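# Stand a sideways gift box upright and open its lid

## Task

A closed gift box is lying on one side on the table. Turn it so it rests on its bottom, then open it until the lid is roughly upright or tilted past upright. The lid's flap is kept closed by hidden magnets, so it takes some force to start opening.

## Robot and tools

Robot: two six-joint arms, left_arm and right_arm. Each carries the same five-finger right hand, so the hands are not mirror images; every hand axis and number means the same on both. Base positions in the scene frame: left_arm (+0.033, +0.549, +0.123) m, right_arm (-0.056, -0.744, +0.123) m, both almost unrotated about z.

Frames: the scene frame has its origin at table-top height, halfway between the arms, +z up, +x out over the table, and +y toward left_arm. Image sides do not match arm names. Each arm reports its hand pose, velocities and wrist-camera poses in its own base frame, and its offsets run along its own base axes. Fixed cameras and the table use the scene frame.

Hand point: a point rigidly attached to the palm, 0.15 m out from the wrist flange along the fingers and 0.05 m in front of the palm. Its +z points along straight fingers, +y out of the palm, and +x across the palm away from the thumb. Straight fingers reach 0.06 to 0.07 m past it. A bracket on the little-finger side of the wrist sticks out and can strike things. With the fingers level, the wrist can sit lower than the hand point and touch the table first.

Row layout: one row is 28 numbers, each in [-1, 1], covering both arms even if one is idle. The order is: left dx, dy, dz, rx, ry, rz; left thumb_turn, thumb_bend, index, middle, ring, little; left force_limit, speed; then the same 14 for the right arm.
- Pose numbers are offsets, not poses. They count from that arm's Hand target as it stands when the action or move begins, along that arm's base axes. 1.0 equals 0.6 m, or 180 degrees for rotation. rx, ry, rz form a single rotation vector about the Hand target position. Within one action or move list, every row counts from the same start, and a repeated offset moves the arm further. Six zeros re-request the current Hand target. Commanded orientation is clipped to within 32 degrees of the measured one at each step.
- Hand numbers are absolute targets. For thumb_turn, -1 puts the thumb beside the palm and +1 opposite the fingers. For the other motors, -1 is straight and +1 is fully curled. force_limit maps -1 to about 0 N and +1 to 10 N (15 N for the thumb's motors). For speed, -1 is nearly still and +0.48 or higher is full speed. No value means "keep as is": to leave a hand alone, resend its last eight sent numbers, or, if none were sent yet, its hand_measured plus hand_force_limit and hand_speed. With the thumb opposite the fingers, the hand holds things about 0.035 to 0.065 m thick, or a handle down to 0.025 m. For a soft grip, close at speed -0.94 or lower.

Tools:
- execute_actions(actions, cameras): actions is a list of actions. Each action is up to 15 rows, one per 1/30 s step. A shorter action repeats its last row for the remaining steps. Images come back if actions is empty or cameras names them.
- move(target, speed, blend, stop_force, zero, blocking, cameras): target is one row, or a list of up to 15 rows. Every row is an offset from the same starting Hand targets. speed is in m/s, 0.002 to 3.2, default 0.25; turning is capped at twice that in rad/s. blend is a corner radius in m, 0 meaning stop at each target. stop_force is in N, 4 to 120; it ends an arm's path when the push against its motion exceeds it. It is unreliable while the hand turns, and it should be left off when pulling away from a contact. zero defaults to true and re-zeros the force before the move. blocking=false returns early, but cannot be combined with stop_force. A move lasts at most 10 s and does not avoid obstacles.
- wait(seconds 0 to 10, cameras): holds the last commands.
- stop(cameras): brakes a running move.
- zoom_image(camera, region [x0, y0, x1, y1]): pixels from the top-left corner, at most 504 wide and 504 high. Works only on the latest images.
- show_instructions(): shows the reference images.
- zero_wrist_force(arm): re-zeros that wrist sensor.
- finished_scene(scene): ends the current scene, given by its number. This cannot be undone.

Cameras: cam_high is fixed, 896x504. cam_left_wrist and cam_right_wrist are 672x504 fisheye cameras.

Results: each arm's Hand target (the base for the next offsets), end_effector_position in metres and quat_wxyz, velocities, joint positions and torques, and wrist force and torque in the hand point's axes. A force reading is the push from the surface into the arm. hand_measured, hand_stopped_by (moving, target, force, stalled, fault) and hand_load_n each list the six motors in row order. A lost grip shows as hand_load_n falling to about 0. A move adds a "move:" line with the ending (done, off_target, moving, held, fault) and any limits (paced, held). done does not prove nothing was touched. A hand point often rests short of its target; send the missing distance as an offset.

Avoid:
- Letting the box leave the table or drop from a height.
- Fast collisions with the table or box.
- Commanding past a firm contact. Arms are stiff, and about 150 N of outside force, or joint torque at its limits, stops the arm for 10 s.
- Overloading fingers.
- Contact between the two arms, including one hand closing on the other's fingers.
- Paths passing close to an arm's own base.
- Long holds at full stretch, which heat motors. A MOTOR HOT line appears at 70 °C, and at 85 °C the arm brakes.

Each tool is called after "Request:" as name([rows], argument=value, ...), one row to a line, values as JSON.

Reference images:

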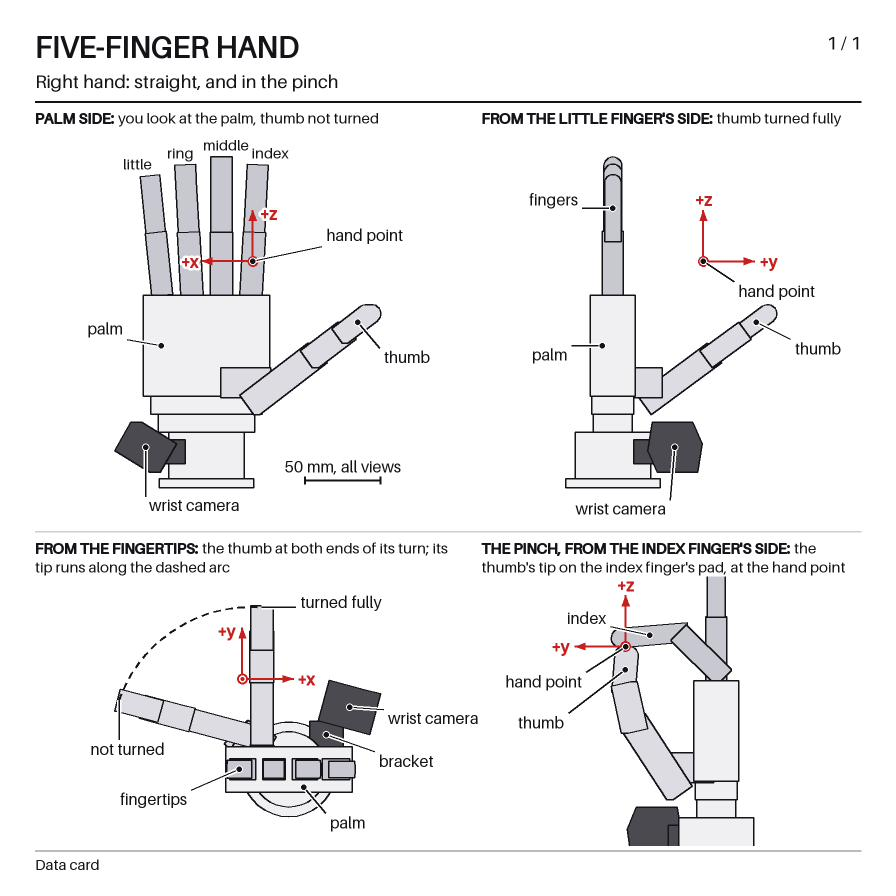

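## Session

Request:
execute_actions(actions=[])

Scene clock: 0.00 s.
left_arm: end_effector_position=(-0.1603, +0.4389, +0.5926) hand_measured=(-1.000, -1.000, -1.000, -1.000, -1.000, -1.000) hand_load_n=(+0.0, +0.0, +0.0, +0.5, +0.0, +0.0) hand_stopped_by=(target, target, target, target, target, target) hand_force_limit=0.00 hand_speed=-0.80 end_effector_quat_wxyz=(+0.011, +0.757, -0.652, +0.028) | right_arm: end_effector_position=(+0.1555, -0.5771, +0.5993) hand_measured=(-1.000, -1.000, -1.000, -1.000, -1.000, -1.000) hand_load_n=(+0.0, +0.0, +0.0, +0.0, +0.0, +0.0) hand_stopped_by=(target, target, target, target, target, target) hand_force_limit=0.00 hand_speed=-0.80 end_effector_quat_wxyz=(-0.003, +0.672, +0.737, -0.070)
Joint positions: left_arm=[1.404 -1.636 1.523 1.732 1.608 -1.885] | right_arm=[-1.677 -1.466 1.306 1.62 1.658 -1.774]
Joint velocities: within noise
Joint torques (N m): no reading
Motor temperatures (°C): left_arm=[35 26 31 38 35 36] | right_arm=[31 30 32 33 38 36]
Wrist force (N): no reading
Wrist torque (N m): no reading
Wrist force, peak (N): no reading
Hand target: left_arm -0.1603, +0.4389, +0.5926; +0.011, +0.757, -0.652, +0.028 | right_arm +0.1555, -0.5771, +0.5993; -0.003, +0.672, +0.737, -0.070

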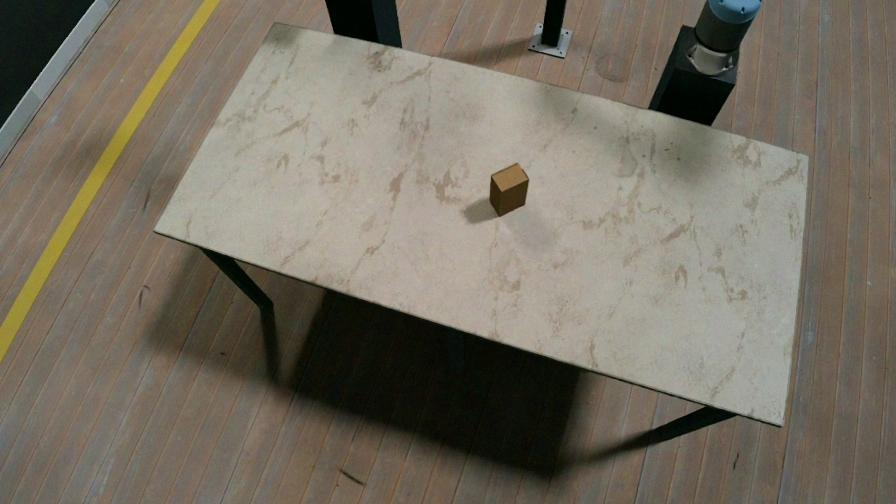

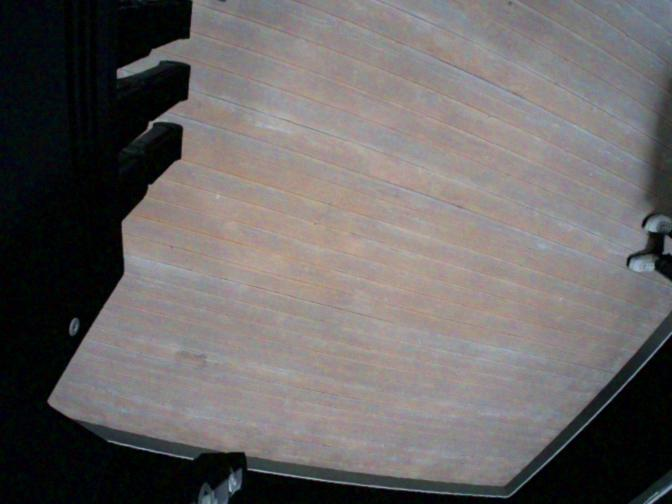

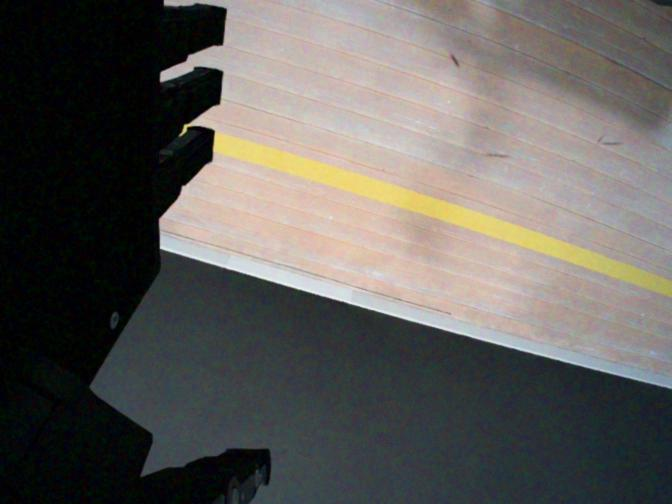

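Request:
zoom_image(camera="cam_high", region=[450, 140, 570, 240])

Scaled by 4.200 from the camera's 896x504 image, which has a finer 1280x720 frame.

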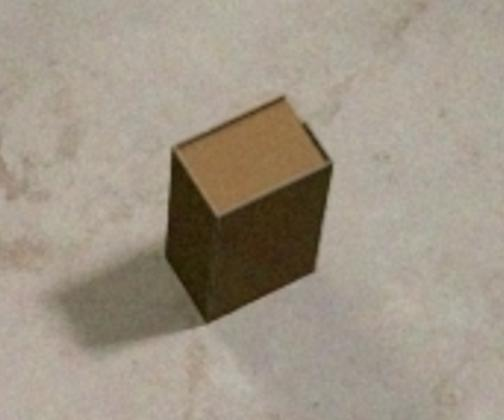

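Request:
move(target=[0.85,-0.233,-0.1,0,0,0,-1,-1,-1,-1,-1,-1,0,-0.8,0.6,0.6,-0.1,0,0,0,-1,-1,-1,-1,-1,-1,0,-0.8], speed=0.5)

Request:
move(target=[0.1,-0.9,-0.2,0,0,0,-1,-1,-1,-1,-1,-1,0,-0.8,0.1,0.3,0,0,0,0,-1,-1,-1,-1,-1,-1,0,-0.8], speed=0.5, cameras=["all"])

Scene clock: 61.70 s.
left_arm: end_effector_position=(+0.3496, +0.2991, +0.5326) hand_measured=(-1.000, -1.000, -1.000, -1.000, -1.000, -1.000) hand_load_n=(+0.0, +0.0, +0.0, +0.0, +0.0, +0.0) hand_stopped_by=(target, target, target, target, target, target) hand_force_limit=0.00 hand_speed=-0.80 end_effector_quat_wxyz=(+0.011, +0.757, -0.652, +0.028) | right_arm: end_effector_position=(+0.5154, -0.2171, +0.5393) hand_measured=(-1.000, -1.000, -1.000, -1.000, -1.000, -1.000) hand_load_n=(+0.0, -0.5, +0.0, +0.0, +0.0, +0.0) hand_stopped_by=(target, target, target, target, target, target) hand_force_limit=0.00 hand_speed=-0.80 end_effector_quat_wxyz=(-0.003, +0.672, +0.737, -0.070)
Joint positions: left_arm=[0.268 -1.543 1.524 1.576 1.63 -3.023] | right_arm=[-0.683 -1.531 1.508 1.607 1.711 -0.773]
Joint torques (N m): left_arm=[-17.03 -21.08 -44.26 7.08 -3.01 -2.18] | right_arm=[15.34 -21.81 -47.25 6.59 2.26 1.9]
Wrist force (N): left_arm=[-0.6 -0.3 -0.1] | right_arm=[0.6 -0.2 0.6]
Wrist torque (N m): left_arm=[-0.03 0.10 0.06] | right_arm=[-0.05 -0.11 -0.13]
Wrist force, peak (N): left_arm=[1.1 -2.5 0.4] | right_arm=[2.9 1.2 0.8]
Hand target: left_arm +0.3497, +0.2991, +0.5326; +0.011, +0.757, -0.652, +0.028 | right_arm +0.5155, -0.2171, +0.5393; -0.003, +0.672, +0.737, -0.070
Off the commanded pose: left_arm 0.000 m, 0 deg | right_arm 0.000 m, 0 deg.
move: done

Scene clock: 63.50 s.
left_arm: end_effector_position=(+0.4097, -0.2409, +0.4126) hand_measured=(-1.000, -1.000, -1.000, -1.000, -1.000, -1.000) hand_load_n=(+0.0, +0.0, +0.0, +0.0, +0.0, +0.0) hand_stopped_by=(target, target, target, target, target, target) hand_force_limit=0.00 hand_speed=-0.80 end_effector_quat_wxyz=(+0.011, +0.757, -0.652, +0.028) | right_arm: end_effector_position=(+0.5755, -0.0371, +0.5393) hand_measured=(-1.000, -1.000, -1.000, -1.000, -1.000, -1.000) hand_load_n=(+0.0, +0.0, +0.0, +0.0, +0.0, +0.0) hand_stopped_by=(target, target, target, target, target, target) hand_force_limit=0.00 hand_speed=-0.80 end_effector_quat_wxyz=(-0.003, +0.672, +0.737, -0.070)
Joint positions: left_arm=[-0.825 -1.48 1.659 1.333 1.586 -4.116] | right_arm=[-0.301 -1.475 1.459 1.652 1.696 -0.389]
Joint torques (N m): left_arm=[-16.4 -30.08 -41.82 1.63 -3.34 -1.98] | right_arm=[11.3 -26.01 -48.25 6.94 -0.29 1.92]
Wrist force (N): left_arm=[-0.3 -0.3 -0.4] | right_arm=[0.3 -0.5 0.7]
Wrist torque (N m): left_arm=[-0.02 0.05 0.07] | right_arm=[-0.11 -0.10 -0.15]
Wrist force, peak (N): left_arm=[-2.6 -0.4 -0.5] | right_arm=[1.5 0.2 0.5]
Hand target: left_arm +0.4097, -0.2409, +0.4126; +0.011, +0.757, -0.652, +0.028 | right_arm +0.5755, -0.0371, +0.5393; -0.003, +0.672, +0.737, -0.070
Off the commanded pose: left_arm 0.000 m, 0 deg | right_arm 0.000 m, 0 deg.
move: done

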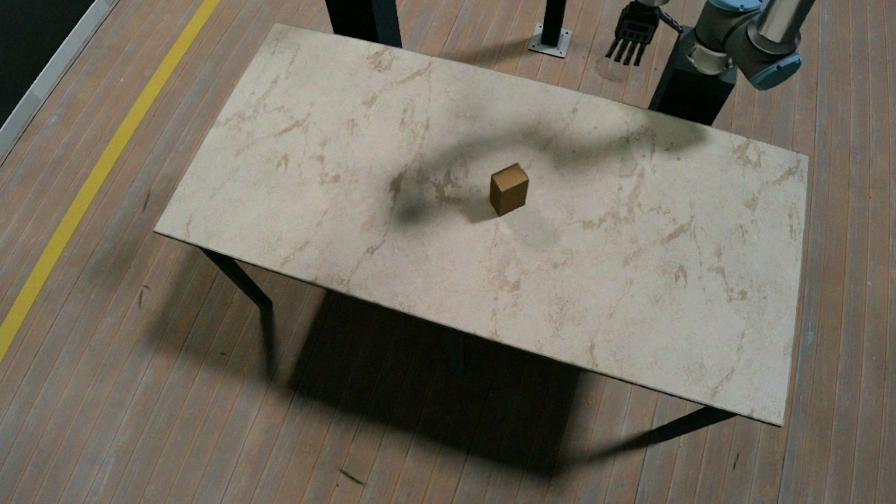

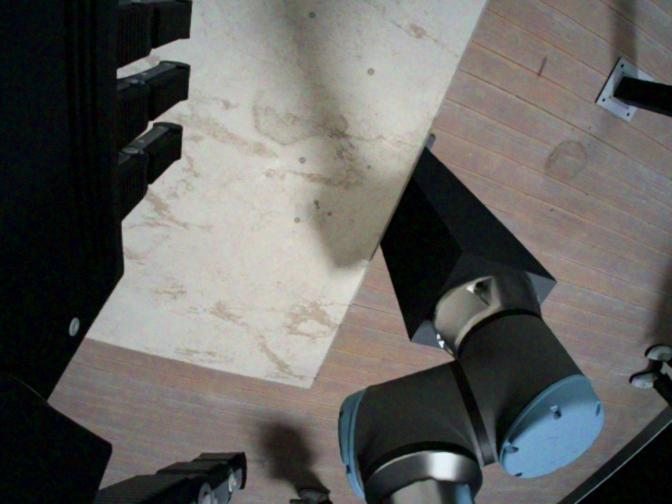

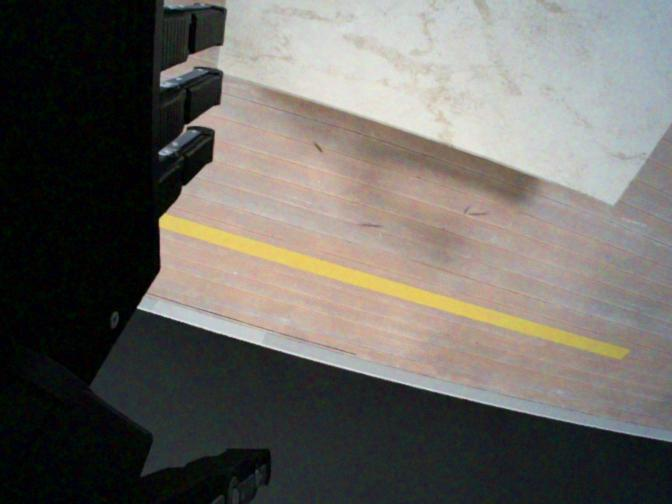

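Request:
move(target=[0.3,-0.683,-0.27,0,0,0,-1,-1,-1,-1,-1,-1,0,-0.8,0,0,0,0,0,0,-1,-1,-1,-1,-1,-1,0,-0.8], speed=0.5, cameras=["cam_high","cam_left_wrist"])

Scene clock: 85.33 s.
left_arm: end_effector_position=(+0.5896, -0.6508, +0.2506) hand_measured=(-1.000, -1.000, -1.000, -1.000, -1.000, -1.000) hand_load_n=(+0.0, +0.0, +0.0, +0.0, +0.0, +0.0) hand_stopped_by=(target, target, target, target, target, target) hand_force_limit=0.00 hand_speed=-0.80 end_effector_quat_wxyz=(+0.011, +0.757, -0.652, +0.028) | right_arm: end_effector_position=(+0.5755, -0.0371, +0.5393) hand_measured=(-1.000, -1.000, -1.000, -1.000, -1.000, -1.000) hand_load_n=(+0.0, +0.0, +0.0, +0.0, +0.0, +0.0) hand_stopped_by=(target, target, target, target, target, target) hand_force_limit=0.00 hand_speed=-0.80 end_effector_quat_wxyz=(-0.003, +0.672, +0.737, -0.070)
Joint positions: left_arm=[-0.985 -0.729 0.837 1.402 1.577 -4.275] | right_arm=[-0.301 -1.475 1.459 1.652 1.696 -0.389]
Joint torques (N m): left_arm=[16.49 -86.73 -43.65 7 3.61 2.35] | right_arm=[13.77 -23.93 -47.15 7.07 1.38 1.77]
Wrist force (N): left_arm=[-0.3 -0.1 -0.1] | right_arm=[-0.3 -0.3 0.9]
Wrist torque (N m): left_arm=[0.00 0.04 -0.17] | right_arm=[-0.08 -0.02 -0.17]
Wrist force, peak (N): left_arm=[-2.3 0.4 -1.3] | right_arm=[0.3 -0.7 1.0]
Hand target: left_arm +0.5897, -0.6507, +0.2506; +0.011, +0.757, -0.652, +0.028 | right_arm +0.5755, -0.0371, +0.5393; -0.003, +0.672, +0.737, -0.070
Off the commanded pose: left_arm 0.000 m, 0 deg | right_arm 0.000 m, 0 deg.
move: done
Images, in order (width x height): cam_high 896x504, cam_left_wrist 672x504.

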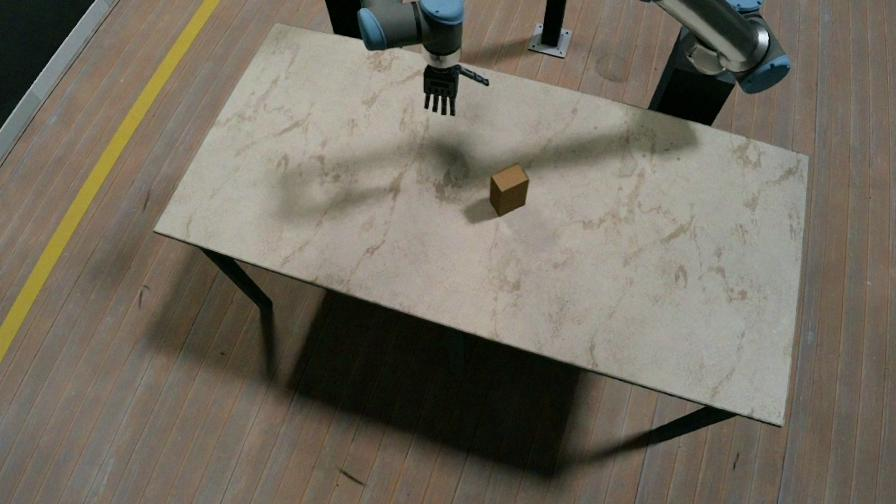

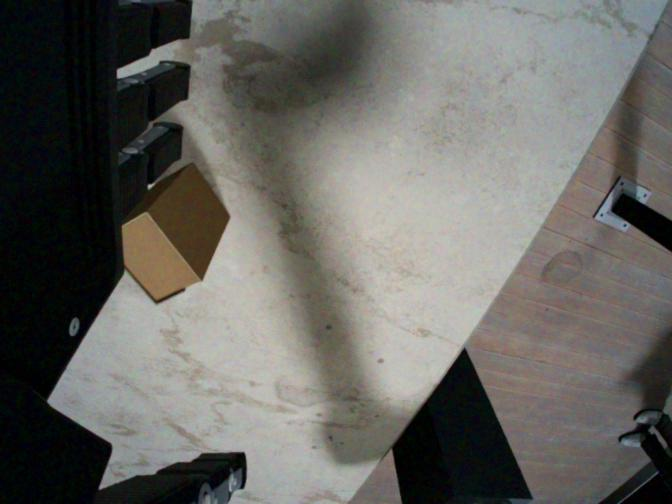

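Request:
move(target=[0.3,0,0,0,0,0,-1,-1,-1,-1,-1,-1,0,-0.8,0,0,0,0,0,0,-1,-1,-1,-1,-1,-1,0,-0.8], speed=0.5, cameras=["cam_high","cam_left_wrist"])

Request:
zoom_image(camera="cam_left_wrist", region=[200, 130, 460, 330])

Scene clock: 93.57 s.
left_arm: end_effector_position=(+0.7677, -0.6491, +0.2497) hand_measured=(-1.000, -1.000, -1.000, -1.000, -1.000, -1.000) hand_load_n=(+0.0, +0.0, +0.0, +0.0, +0.0, +0.0) hand_stopped_by=(target, target, target, target, target, target) hand_force_limit=0.00 hand_speed=-0.80 end_effector_quat_wxyz=(+0.010, +0.759, -0.646, +0.082) | right_arm: end_effector_position=(+0.5755, -0.0371, +0.5393) hand_measured=(-1.000, -1.000, -1.000, -1.000, -1.000, -1.000) hand_load_n=(+0.0, +0.0, +0.0, +0.0, +0.0, +0.0) hand_stopped_by=(target, target, target, target, target, target) hand_force_limit=0.00 hand_speed=-0.80 end_effector_quat_wxyz=(-0.003, +0.672, +0.737, -0.070)
Joint positions: left_arm=[-0.842 -0.328 0.035 1.699 1.568 -4.144] | right_arm=[-0.301 -1.475 1.459 1.652 1.696 -0.389]
Joint torques (N m): left_arm=[-14.5 -103.78 -44.61 1.51 -3.34 -2.19] | right_arm=[13.02 -25.07 -47.58 7.14 1.54 2.35]
Wrist force (N): left_arm=[-0.5 -0.1 -0.1] | right_arm=[0.4 -0.1 0.8]
Wrist torque (N m): left_arm=[-0.03 0.09 0.07] | right_arm=[-0.05 -0.11 -0.13]
Wrist force, peak (N): left_arm=[0.0 2.5 -0.1] | right_arm=[0.7 -0.6 0.9]
Hand target: left_arm +0.7697, -0.6507, +0.2506; +0.011, +0.757, -0.652, +0.028 | right_arm +0.5755, -0.0371, +0.5393; -0.003, +0.672, +0.737, -0.070
Off the commanded pose: left_arm 0.003 m, 6 deg | right_arm 0.000 m, 0 deg.
elbow stopped short (left arm): the move would have taken joint 3 (elbow) straighter than the controller allows.
move: off_target (left_arm)
Images, in order (width x height): cam_high 896x504, cam_left_wrist 672x504.

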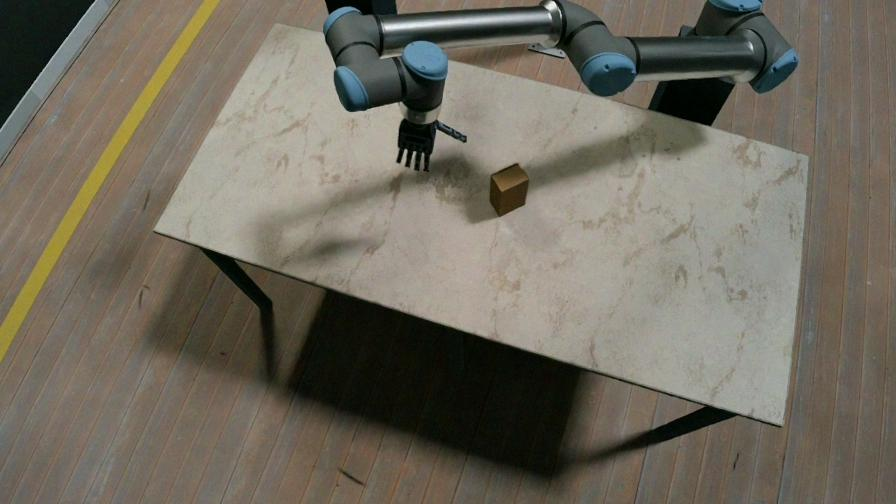

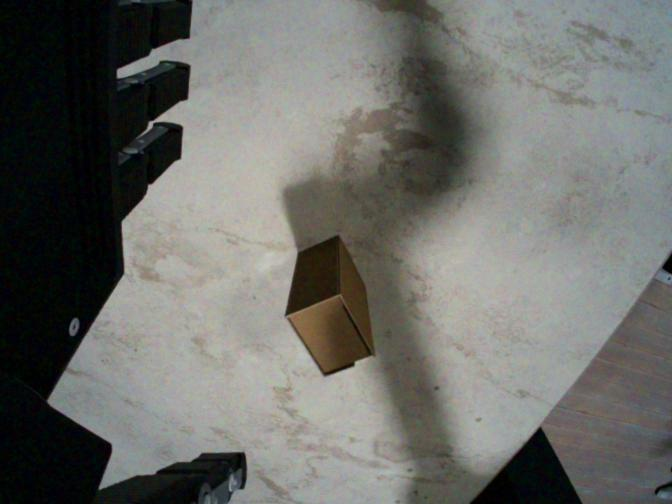

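Scaled by 1.938 from the camera's 672x504 image, which has a finer 960x720 frame.

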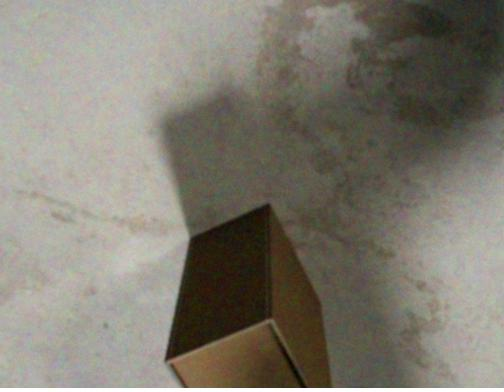

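Request:
zoom_image(camera="cam_left_wrist", region=[270, 225, 390, 385])

Request:
zoom_image(camera="cam_high", region=[480, 155, 540, 220])

Scaled by 3.150 from the camera's 672x504 image, which has a finer 960x720 frame.

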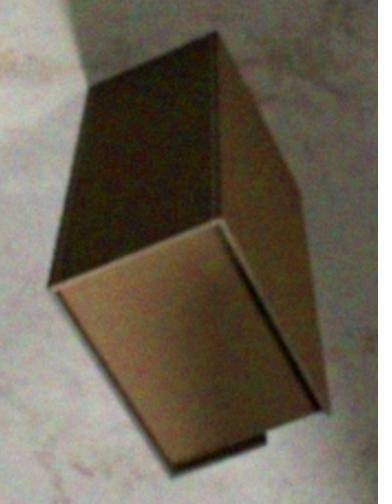

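Scaled by 7.754 from the camera's 896x504 image, which has a finer 1280x720 frame.

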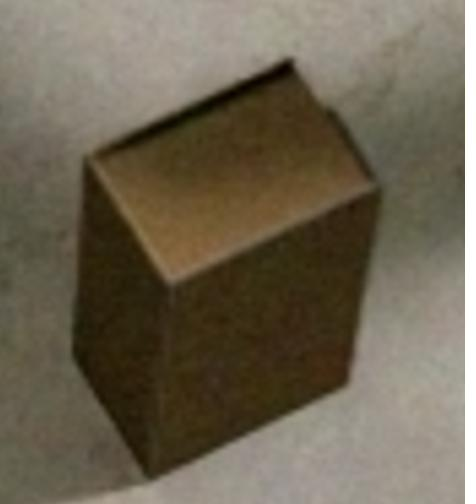

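Request:
move(target=[-0.15,-0.03,0,0,0,0,-1,-1,-1,-1,-1,-1,0,-0.8,0,0,0,0,0,0,-1,-1,-1,-1,-1,-1,0,-0.8], speed=0.5, cameras=["cam_left_wrist"])

Request:
zoom_image(camera="cam_left_wrist", region=[190, 170, 320, 310])

Request:
move(target=[0,-0.15,0,0,0,0,-1,-1,-1,-1,-1,-1,0,-0.8,0,0,0,0,0,0,-1,-1,-1,-1,-1,-1,0,-0.8], speed=0.5, cameras=["cam_left_wrist"])

Request:
zoom_image(camera="cam_left_wrist", region=[190, 240, 320, 380])

Scene clock: 240.13 s.
left_arm: end_effector_position=(+0.6797, -0.6687, +0.2505) hand_measured=(-1.000, -1.000, -1.000, -1.000, -1.000, -1.000) hand_load_n=(+0.0, +0.0, +0.0, +0.0, +0.0, +0.0) hand_stopped_by=(target, target, target, target, target, target) hand_force_limit=0.00 hand_speed=-0.80 end_effector_quat_wxyz=(+0.011, +0.757, -0.652, +0.028) | right_arm: end_effector_position=(+0.5755, -0.0371, +0.5393) hand_measured=(-1.000, -1.000, -1.000, -1.000, -1.000, -1.000) hand_load_n=(-0.5, -0.5, +0.0, +0.0, -0.5, +0.0) hand_stopped_by=(target, target, target, target, target, target) hand_force_limit=0.00 hand_speed=-0.80 end_effector_quat_wxyz=(-0.003, +0.672, +0.737, -0.070)
Joint positions: left_arm=[-0.918 -0.512 0.431 1.592 1.581 -4.208] | right_arm=[-0.301 -1.475 1.459 1.652 1.696 -0.389]
Joint torques (N m): left_arm=[-15.24 -138.39 -30.77 1.61 -3.19 -2.32] | right_arm=[13.21 -26.64 -47.38 6.79 1.24 1.88]
Wrist force (N): left_arm=[-0.2 0.5 0.0] | right_arm=[0.2 -0.3 0.6]
Wrist torque (N m): left_arm=[0.10 0.02 0.11] | right_arm=[-0.08 -0.08 -0.14]
Wrist force, peak (N): left_arm=[-1.0 -1.3 -0.3] | right_arm=[0.3 -0.3 1.1]
Hand target: left_arm +0.6797, -0.6687, +0.2506; +0.011, +0.757, -0.652, +0.028 | right_arm +0.5755, -0.0371, +0.5393; -0.003, +0.672, +0.737, -0.070
Off the commanded pose: left_arm 0.000 m, 0 deg | right_arm 0.000 m, 0 deg.
move: done
Images, in order (width x height): cam_left_wrist 672x504.

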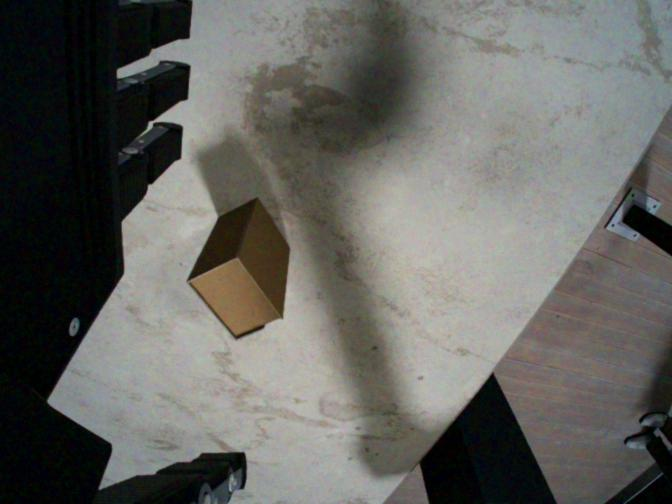

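Scaled by 3.600 from the camera's 672x504 image, which has a finer 960x720 frame.

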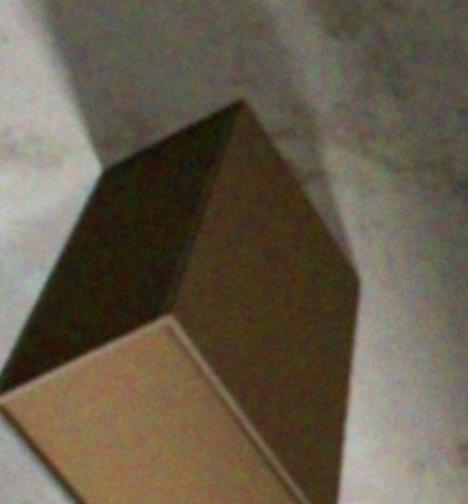

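Scene clock: 241.13 s.
left_arm: end_effector_position=(+0.6779, -0.7568, +0.2497) hand_measured=(-1.000, -1.000, -1.000, -1.000, -1.000, -1.000) hand_load_n=(+0.0, +0.0, +0.0, +0.0, +0.0, +0.5) hand_stopped_by=(target, target, target, target, target, target) hand_force_limit=0.00 hand_speed=-0.80 end_effector_quat_wxyz=(+0.019, +0.760, -0.643, +0.093) | right_arm: end_effector_position=(+0.5755, -0.0371, +0.5393) hand_measured=(-1.000, -1.000, -1.000, -1.000, -1.000, -1.000) hand_load_n=(+0.0, +0.0, +0.0, +0.0, +0.0, +0.0) hand_stopped_by=(target, target, target, target, target, target) hand_force_limit=0.00 hand_speed=-0.80 end_effector_quat_wxyz=(-0.003, +0.672, +0.737, -0.070)
Joint positions: left_arm=[-0.974 -0.33 0.035 1.677 1.558 -4.282] | right_arm=[-0.301 -1.475 1.459 1.652 1.696 -0.389]
Joint torques (N m): left_arm=[-16.45 -103.25 -42.8 1.39 -3.15 -2.06] | right_arm=[12.78 -26.69 -47.52 6.76 1.41 2.06]
Wrist force (N): left_arm=[-0.4 0.2 -0.1] | right_arm=[0.5 -0.6 0.3]
Wrist torque (N m): left_arm=[0.02 0.07 0.08] | right_arm=[-0.10 -0.11 -0.14]
Wrist force, peak (N): left_arm=[-0.1 0.5 -2.4] | right_arm=[0.7 -0.3 0.9]
Hand target: left_arm +0.6797, -0.7587, +0.2506; +0.011, +0.757, -0.652, +0.028 | right_arm +0.5755, -0.0371, +0.5393; -0.003, +0.672, +0.737, -0.070
Off the commanded pose: left_arm 0.003 m, 7 deg | right_arm 0.000 m, 0 deg.
elbow stopped short (left arm): the move would have taken joint 3 (elbow) straighter than the controller allows.
move: off_target (left_arm)
Images, in order (width x height): cam_left_wrist 672x504.

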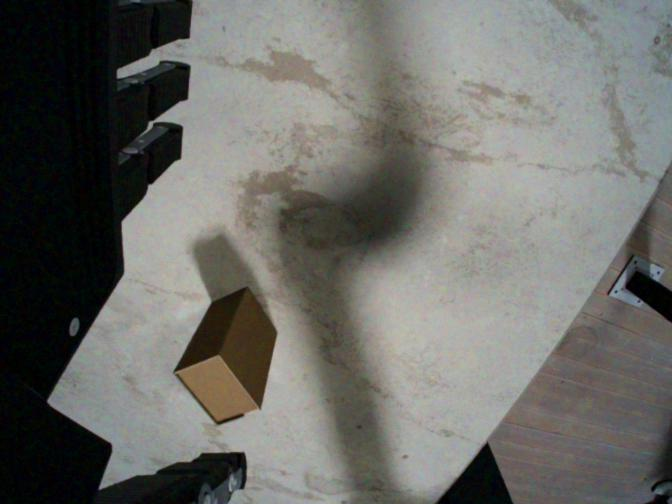

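Scaled by 3.600 from the camera's 672x504 image, which has a finer 960x720 frame.

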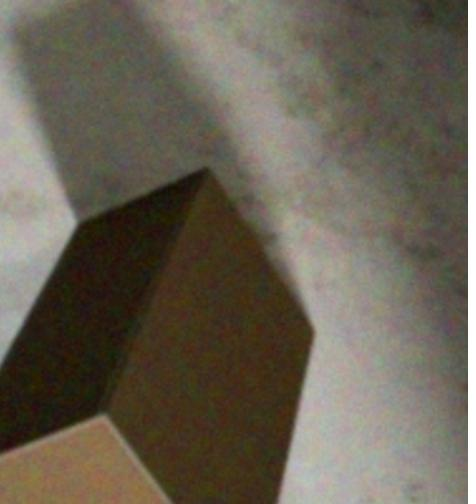

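Request:
move(target=[-0.0453,0.4133,-0.101,0.0127,0.0149,0.2417,1,-1,-1,-1,-1,-1,0,0,0,0,0,0,0,0,-1,-1,-1,-1,-1,-1,0,-0.8], speed=0.4, cameras=["cam_high","cam_left_wrist"])

Request:
zoom_image(camera="cam_high", region=[440, 80, 590, 230])

Scene clock: 363.90 s.
left_arm: end_effector_position=(+0.6525, -0.5108, +0.1900) hand_measured=(+1.000, -1.000, -1.000, -1.000, -1.000, -1.000) hand_load_n=(+0.0, +0.0, +0.0, +0.0, +0.0, +0.0) hand_stopped_by=(target, target, target, target, target, target) hand_force_limit=0.00 hand_speed=0.00 end_effector_quat_wxyz=(+0.000, +0.946, -0.325, +0.000) | right_arm: end_effector_position=(+0.5755, -0.0371, +0.5393) hand_measured=(-1.000, -1.000, -1.000, -1.000, -1.000, -1.000) hand_load_n=(+0.0, +0.0, +0.0, +0.0, +0.0, +0.0) hand_stopped_by=(target, target, target, target, target, target) hand_force_limit=0.00 hand_speed=-0.80 end_effector_quat_wxyz=(-0.003, +0.672, +0.737, -0.070)
Joint positions: left_arm=[-0.798 -0.82 1.124 1.266 1.57 -4.848] | right_arm=[-0.301 -1.475 1.459 1.652 1.696 -0.389]
Joint torques (N m): left_arm=[16.54 -123.32 -27.54 2.07 3.33 -2.36] | right_arm=[16.32 -27.21 -47.29 6.73 1.6 2.03]
Wrist force (N): left_arm=[-0.5 -0.3 0.0] | right_arm=[0.0 -0.2 0.2]
Wrist torque (N m): left_arm=[-0.01 0.08 0.07] | right_arm=[-0.04 -0.05 -0.15]
Wrist force, peak (N): left_arm=[-1.4 -1.4 0.7] | right_arm=[0.6 0.1 1.0]
Hand target: left_arm +0.6525, -0.5108, +0.1900; +0.000, +0.946, -0.325, +0.000 | right_arm +0.5755, -0.0371, +0.5393; -0.003, +0.672, +0.737, -0.070
Off the commanded pose: left_arm 0.000 m, 0 deg | right_arm 0.000 m, 0 deg.
move: done
Images, in order (width x height): cam_high 896x504, cam_left_wrist 672x504.

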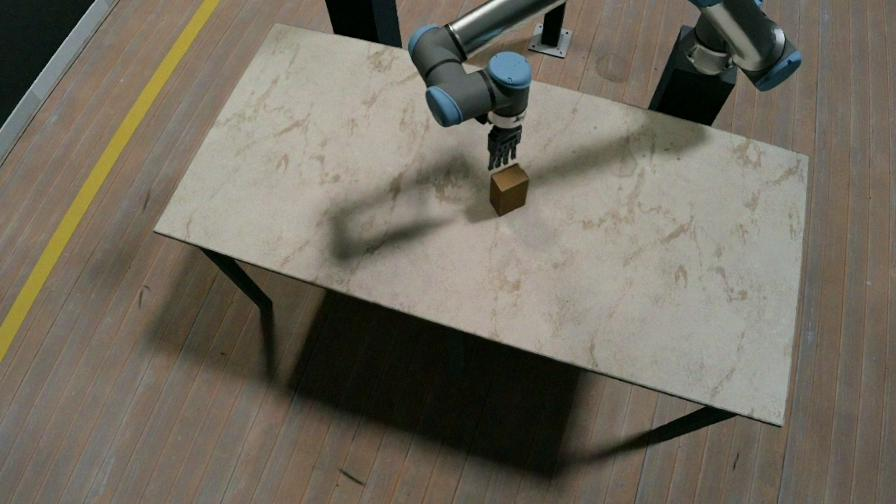

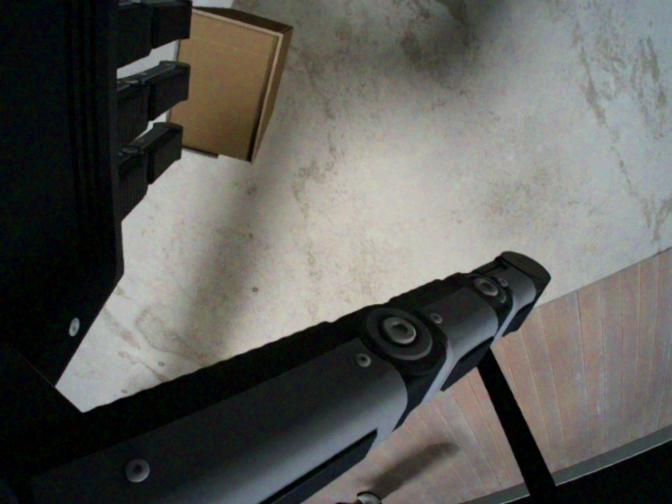

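Scaled by 3.360 from the camera's 896x504 image, which has a finer 1280x720 frame.

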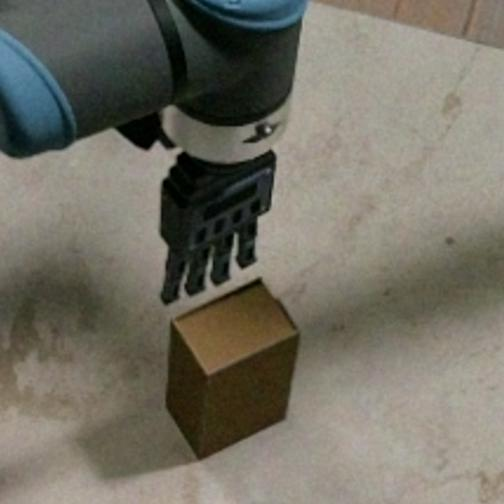

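Request:
zoom_image(camera="cam_left_wrist", region=[160, 0, 320, 180])

Scaled by 2.800 from the camera's 672x504 image, which has a finer 960x720 frame.

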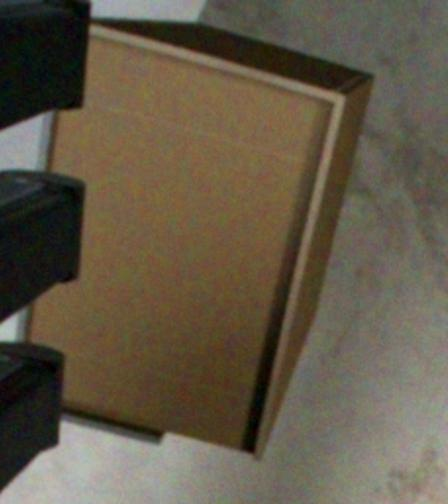

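Request:
move(target=[0.0708,0.0418,-0.05,0,0,0,1,-1,-1,-1,-1,-1,0,0,0,0,0,0,0,0,-1,-1,-1,-1,-1,-1,0,-0.8], speed=0.3, cameras=["cam_high","cam_left_wrist"])

Request:
zoom_image(camera="cam_high", region=[440, 80, 590, 230])

Request:
zoom_image(camera="cam_left_wrist", region=[110, 0, 390, 210])

Scene clock: 394.43 s.
left_arm: end_effector_position=(+0.6950, -0.4857, +0.1600) hand_measured=(+1.000, -1.000, -1.000, -1.000, -1.000, -1.000) hand_load_n=(+0.0, +0.0, +0.0, +0.0, +0.0, +0.0) hand_stopped_by=(target, target, target, target, target, target) hand_force_limit=0.00 hand_speed=0.00 end_effector_quat_wxyz=(+0.000, +0.946, -0.325, +0.001) | right_arm: end_effector_position=(+0.5755, -0.0371, +0.5393) hand_measured=(-1.000, -1.000, -1.000, -1.000, -1.000, -1.000) hand_load_n=(+0.0, +0.0, +0.0, +0.0, +0.0, +0.0) hand_stopped_by=(target, target, target, target, target, target) hand_force_limit=0.00 hand_speed=-0.80 end_effector_quat_wxyz=(-0.003, +0.672, +0.737, -0.070)
Joint positions: left_arm=[-0.742 -0.764 1.079 1.255 1.57 -4.792] | right_arm=[-0.301 -1.475 1.459 1.652 1.696 -0.389]
Joint torques (N m): left_arm=[14.91 -80.78 -41.6 6.59 2.94 2.9] | right_arm=[13.37 -23.48 -48.12 6.89 1.57 1.5]
Wrist force (N): left_arm=[-0.2 -0.3 -0.1] | right_arm=[0.0 -0.2 0.5]
Wrist torque (N m): left_arm=[-0.02 0.03 -0.23] | right_arm=[-0.05 -0.06 -0.15]
Wrist force, peak (N): left_arm=[-1.0 0.5 -0.9] | right_arm=[0.8 -0.4 0.8]
Hand target: left_arm +0.6950, -0.4857, +0.1600; +0.000, +0.946, -0.325, +0.000 | right_arm +0.5755, -0.0371, +0.5393; -0.003, +0.672, +0.737, -0.070
Off the commanded pose: left_arm 0.000 m, 0 deg | right_arm 0.000 m, 0 deg.
move: done
Images, in order (width x height): cam_high 896x504, cam_left_wrist 672x504.

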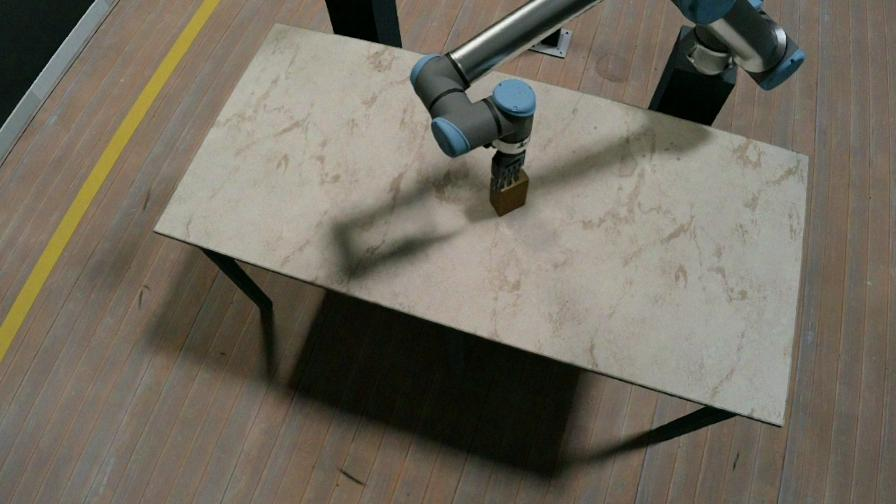

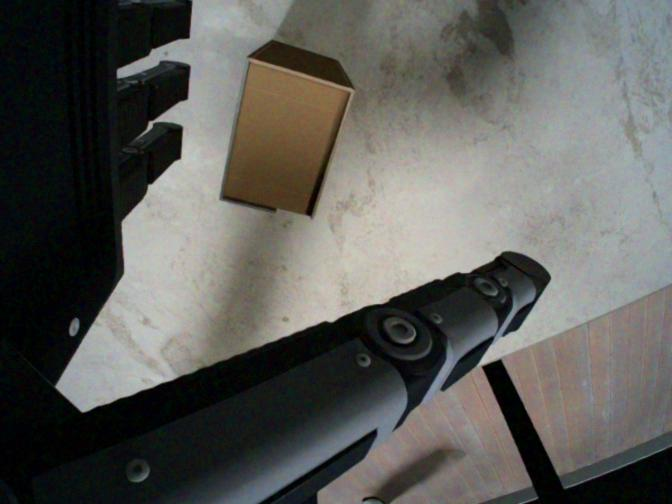

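Scaled by 3.360 from the camera's 896x504 image, which has a finer 1280x720 frame.

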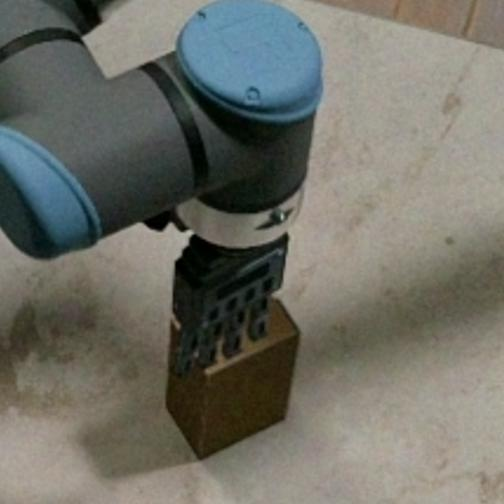

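Scaled by 1.800 from the camera's 672x504 image, which has a finer 960x720 frame.

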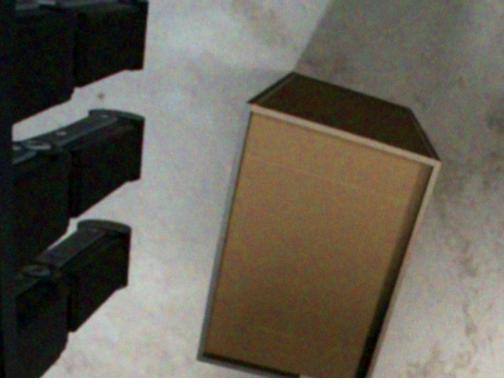

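Request:
move(target=[0,0,-0.1833,0,0,0,1,-1,-1,-1,-1,-1,0,0,0,0,0,0,0,0,-1,-1,-1,-1,-1,-1,0,-0.8], speed=0.1, stop_force=6, cameras=["cam_high","cam_left_wrist"])

Request:
zoom_image(camera="cam_high", region=[440, 80, 590, 230])

Request:
zoom_image(camera="cam_left_wrist", region=[110, 90, 490, 380])

Scene clock: 422.97 s.
left_arm: end_effector_position=(+0.6950, -0.4857, +0.0500) hand_measured=(+1.000, -1.000, -1.000, -1.000, -1.000, -1.000) hand_load_n=(+0.0, +0.0, +0.0, -0.5, +0.0, +0.0) hand_stopped_by=(target, target, target, target, target, target) hand_force_limit=0.00 hand_speed=0.00 end_effector_quat_wxyz=(+0.000, +0.946, -0.325, +0.000) | right_arm: end_effector_position=(+0.5755, -0.0371, +0.5393) hand_measured=(-1.000, -1.000, -1.000, -1.000, -1.000, -1.000) hand_load_n=(+0.0, +0.0, +0.0, +0.0, +0.0, +0.0) hand_stopped_by=(target, target, target, target, target, target) hand_force_limit=0.00 hand_speed=-0.80 end_effector_quat_wxyz=(-0.003, +0.672, +0.737, -0.070)
Joint positions: left_arm=[-0.742 -0.688 1.146 1.113 1.57 -4.792] | right_arm=[-0.301 -1.475 1.459 1.652 1.696 -0.389]
Joint torques (N m): left_arm=[10.11 -84.33 -25.57 1.72 3.33 0.35] | right_arm=[13.68 -28.78 -46.96 6.7 1.32 1.75]
Wrist force (N): left_arm=[0.0 0.1 -0.3] | right_arm=[0.5 -0.1 0.5]
Wrist torque (N m): left_arm=[0.04 0.01 -0.21] | right_arm=[-0.03 -0.11 -0.12]
Wrist force, peak (N): left_arm=[-0.6 0.0 -1.2] | right_arm=[-0.2 0.0 1.2]
Hand target: left_arm +0.6950, -0.4857, +0.0500; +0.000, +0.946, -0.325, +0.000 | right_arm +0.5755, -0.0371, +0.5393; -0.003, +0.672, +0.737, -0.070
Off the commanded pose: left_arm 0.000 m, 0 deg | right_arm 0.000 m, 0 deg.
move: done
Images, in order (width x height): cam_high 896x504, cam_left_wrist 672x504.

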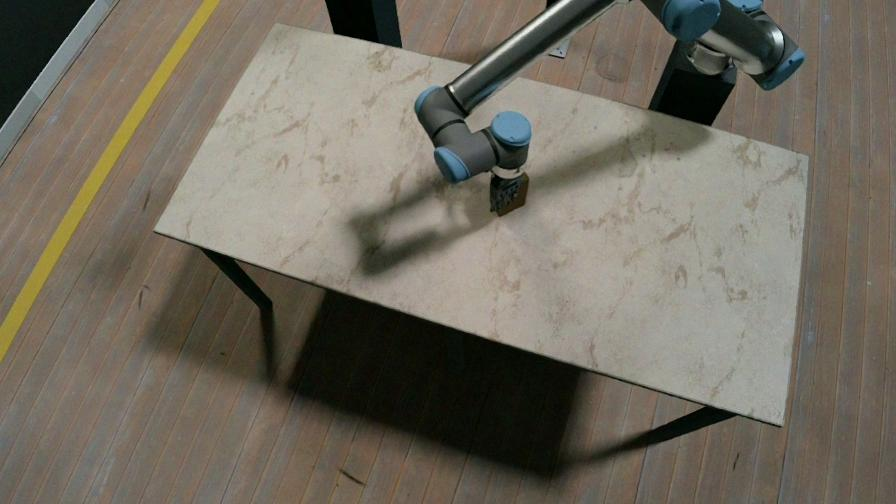

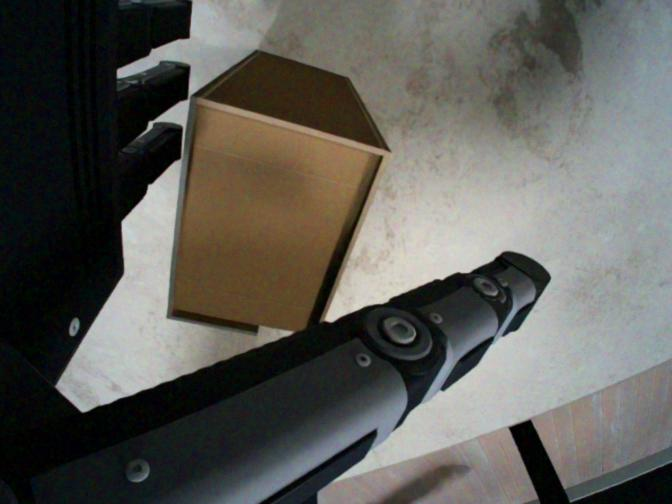

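Scaled by 3.360 from the camera's 896x504 image, which has a finer 1280x720 frame.

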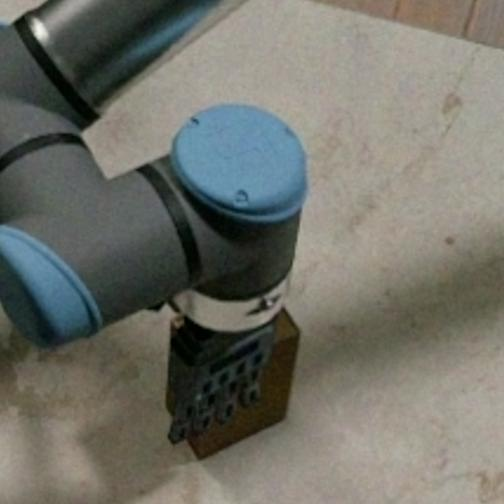

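Scaled by 1.326 from the camera's 672x504 image, which has a finer 960x720 frame.

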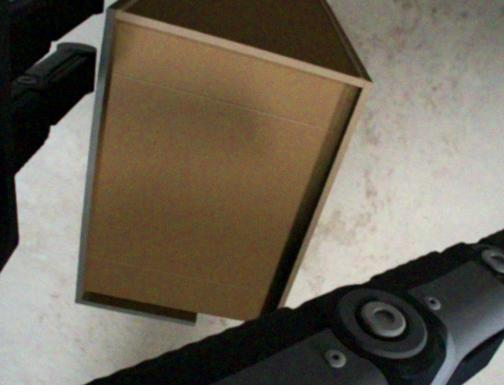

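Request:
move(target=[-0.003,-0.004,-0.05,0,0,0,1,-1,-1,-1,-1,-1,0,0,0,0,0,0,0,0,-1,-1,-1,-1,-1,-1,0,-0.8], speed=0.06, stop_force=5)

Request:
move(target=[0,0,0,0,0,0,1,0.2,-1,-1,-1,-1,0,-0.8,0,0,0,0,0,0,-1,-1,-1,-1,-1,-1,0,-0.8], cameras=["cam_high","cam_left_wrist"])

Request:
zoom_image(camera="cam_high", region=[440, 80, 590, 230])

Scene clock: 447.70 s.
left_arm: end_effector_position=(+0.6932, -0.4881, +0.0200) hand_measured=(+1.000, -1.000, -1.000, -1.000, -1.000, -1.000) hand_load_n=(+0.0, +0.0, +0.0, +0.0, +0.0, +0.0) hand_stopped_by=(target, target, target, target, target, target) hand_force_limit=0.00 hand_speed=0.00 end_effector_quat_wxyz=(+0.000, +0.946, -0.325, +0.000) | right_arm: end_effector_position=(+0.5755, -0.0371, +0.5393) hand_measured=(-1.000, -1.000, -1.000, -1.000, -1.000, -1.000) hand_load_n=(-0.5, +0.0, +0.0, +0.0, +0.0, +0.0) hand_stopped_by=(target, target, target, target, target, target) hand_force_limit=0.00 hand_speed=-0.80 end_effector_quat_wxyz=(-0.003, +0.672, +0.737, -0.070)
Joint positions: left_arm=[-0.746 -0.664 1.158 1.076 1.57 -4.795] | right_arm=[-0.301 -1.475 1.459 1.652 1.696 -0.389]
Joint torques (N m): left_arm=[-15.42 -85.12 -24.32 1.99 3.03 -2.37] | right_arm=[12.37 -26.27 -46.68 6.64 1.57 1.59]
Wrist force (N): left_arm=[-0.4 -0.6 0.2] | right_arm=[0.4 0.0 0.4]
Wrist torque (N m): left_arm=[-0.08 0.05 0.06] | right_arm=[-0.01 -0.09 -0.13]
Wrist force, peak (N): left_arm=[-0.9 -0.2 -0.3] | right_arm=[0.2 -0.7 0.9]
Hand target: left_arm +0.6932, -0.4881, +0.0200; +0.000, +0.946, -0.325, +0.000 | right_arm +0.5755, -0.0371, +0.5393; -0.003, +0.672, +0.737, -0.070
Off the commanded pose: left_arm 0.000 m, 0 deg | right_arm 0.000 m, 0 deg.
move: done

Scene clock: 449.90 s.
left_arm: end_effector_position=(+0.6932, -0.4881, +0.0200) hand_measured=(+1.000, -0.454, -1.000, -1.000, -1.000, -1.000) hand_load_n=(+0.0, +8.5, +0.0, +0.0, +0.0, +0.0) hand_stopped_by=(target, force, target, target, target, target) hand_force_limit=0.00 hand_speed=-0.80 end_effector_quat_wxyz=(+0.000, +0.946, -0.325, +0.000) | right_arm: end_effector_position=(+0.5755, -0.0371, +0.5393) hand_measured=(-1.000, -1.000, -1.000, -1.000, -1.000, -1.000) hand_load_n=(-0.5, -0.5, +0.0, +0.0, +0.0, +0.0) hand_stopped_by=(target, target, target, target, target, target) hand_force_limit=0.00 hand_speed=-0.80 end_effector_quat_wxyz=(-0.003, +0.672, +0.737, -0.070)
Joint positions: left_arm=[-0.746 -0.664 1.158 1.076 1.57 -4.795] | right_arm=[-0.301 -1.475 1.459 1.652 1.696 -0.389]
Joint torques (N m): left_arm=[-9.67 -84.19 -25.09 1.9 0.94 -1.96] | right_arm=[11.87 -26.25 -47.5 6.83 1.6 1.73]
Wrist force (N): left_arm=[0.5 3.5 -9.3] | right_arm=[0.5 -0.2 0.5]
Wrist torque (N m): left_arm=[-0.15 0.18 0.13] | right_arm=[-0.05 -0.12 -0.13]
Wrist force, peak (N): left_arm=[0.8 3.6 -10.1] | right_arm=[0.2 -0.7 0.8]
Hand target: left_arm +0.6932, -0.4881, +0.0200; +0.000, +0.946, -0.325, +0.000 | right_arm +0.5755, -0.0371, +0.5393; -0.003, +0.672, +0.737, -0.070
Off the commanded pose: left_arm 0.000 m, 0 deg | right_arm 0.000 m, 0 deg.
move: done
Images, in order (width x height): cam_high 896x504, cam_left_wrist 672x504.

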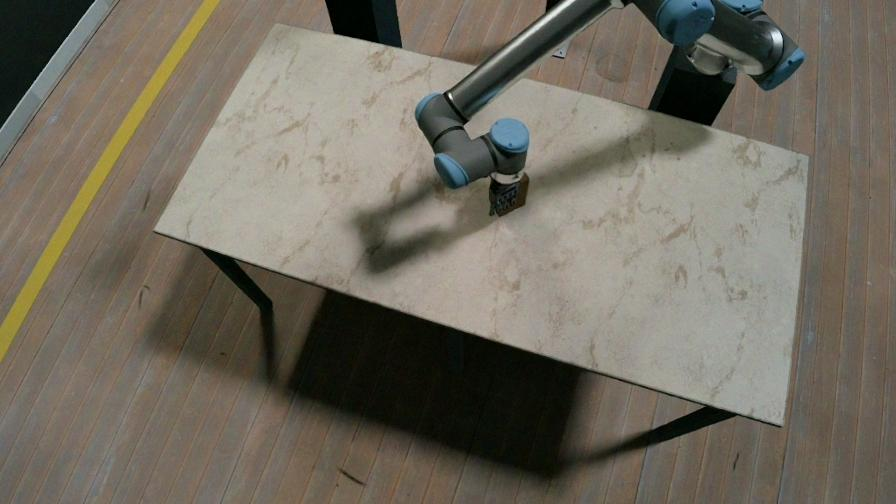

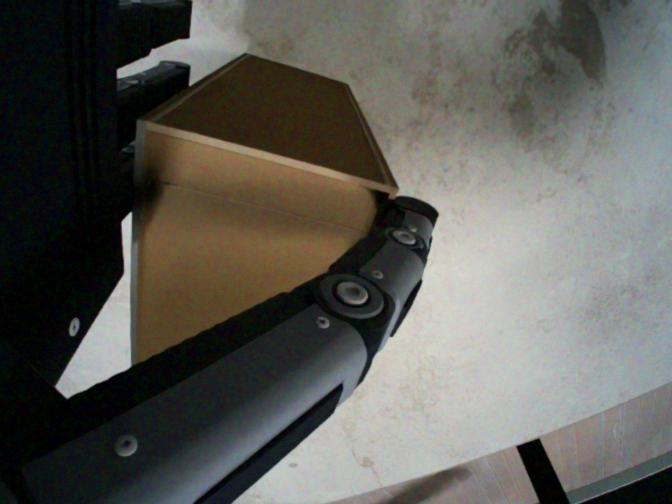

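Scaled by 3.360 from the camera's 896x504 image, which has a finer 1280x720 frame.

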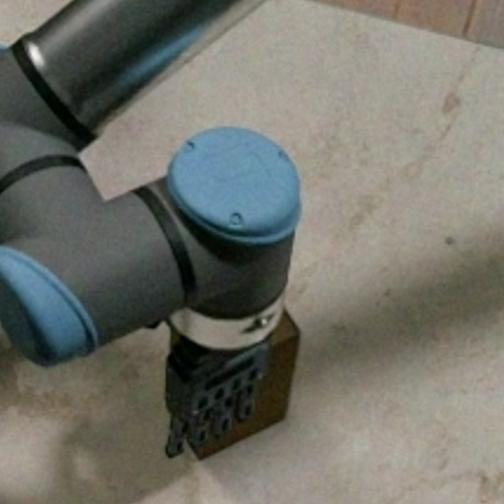

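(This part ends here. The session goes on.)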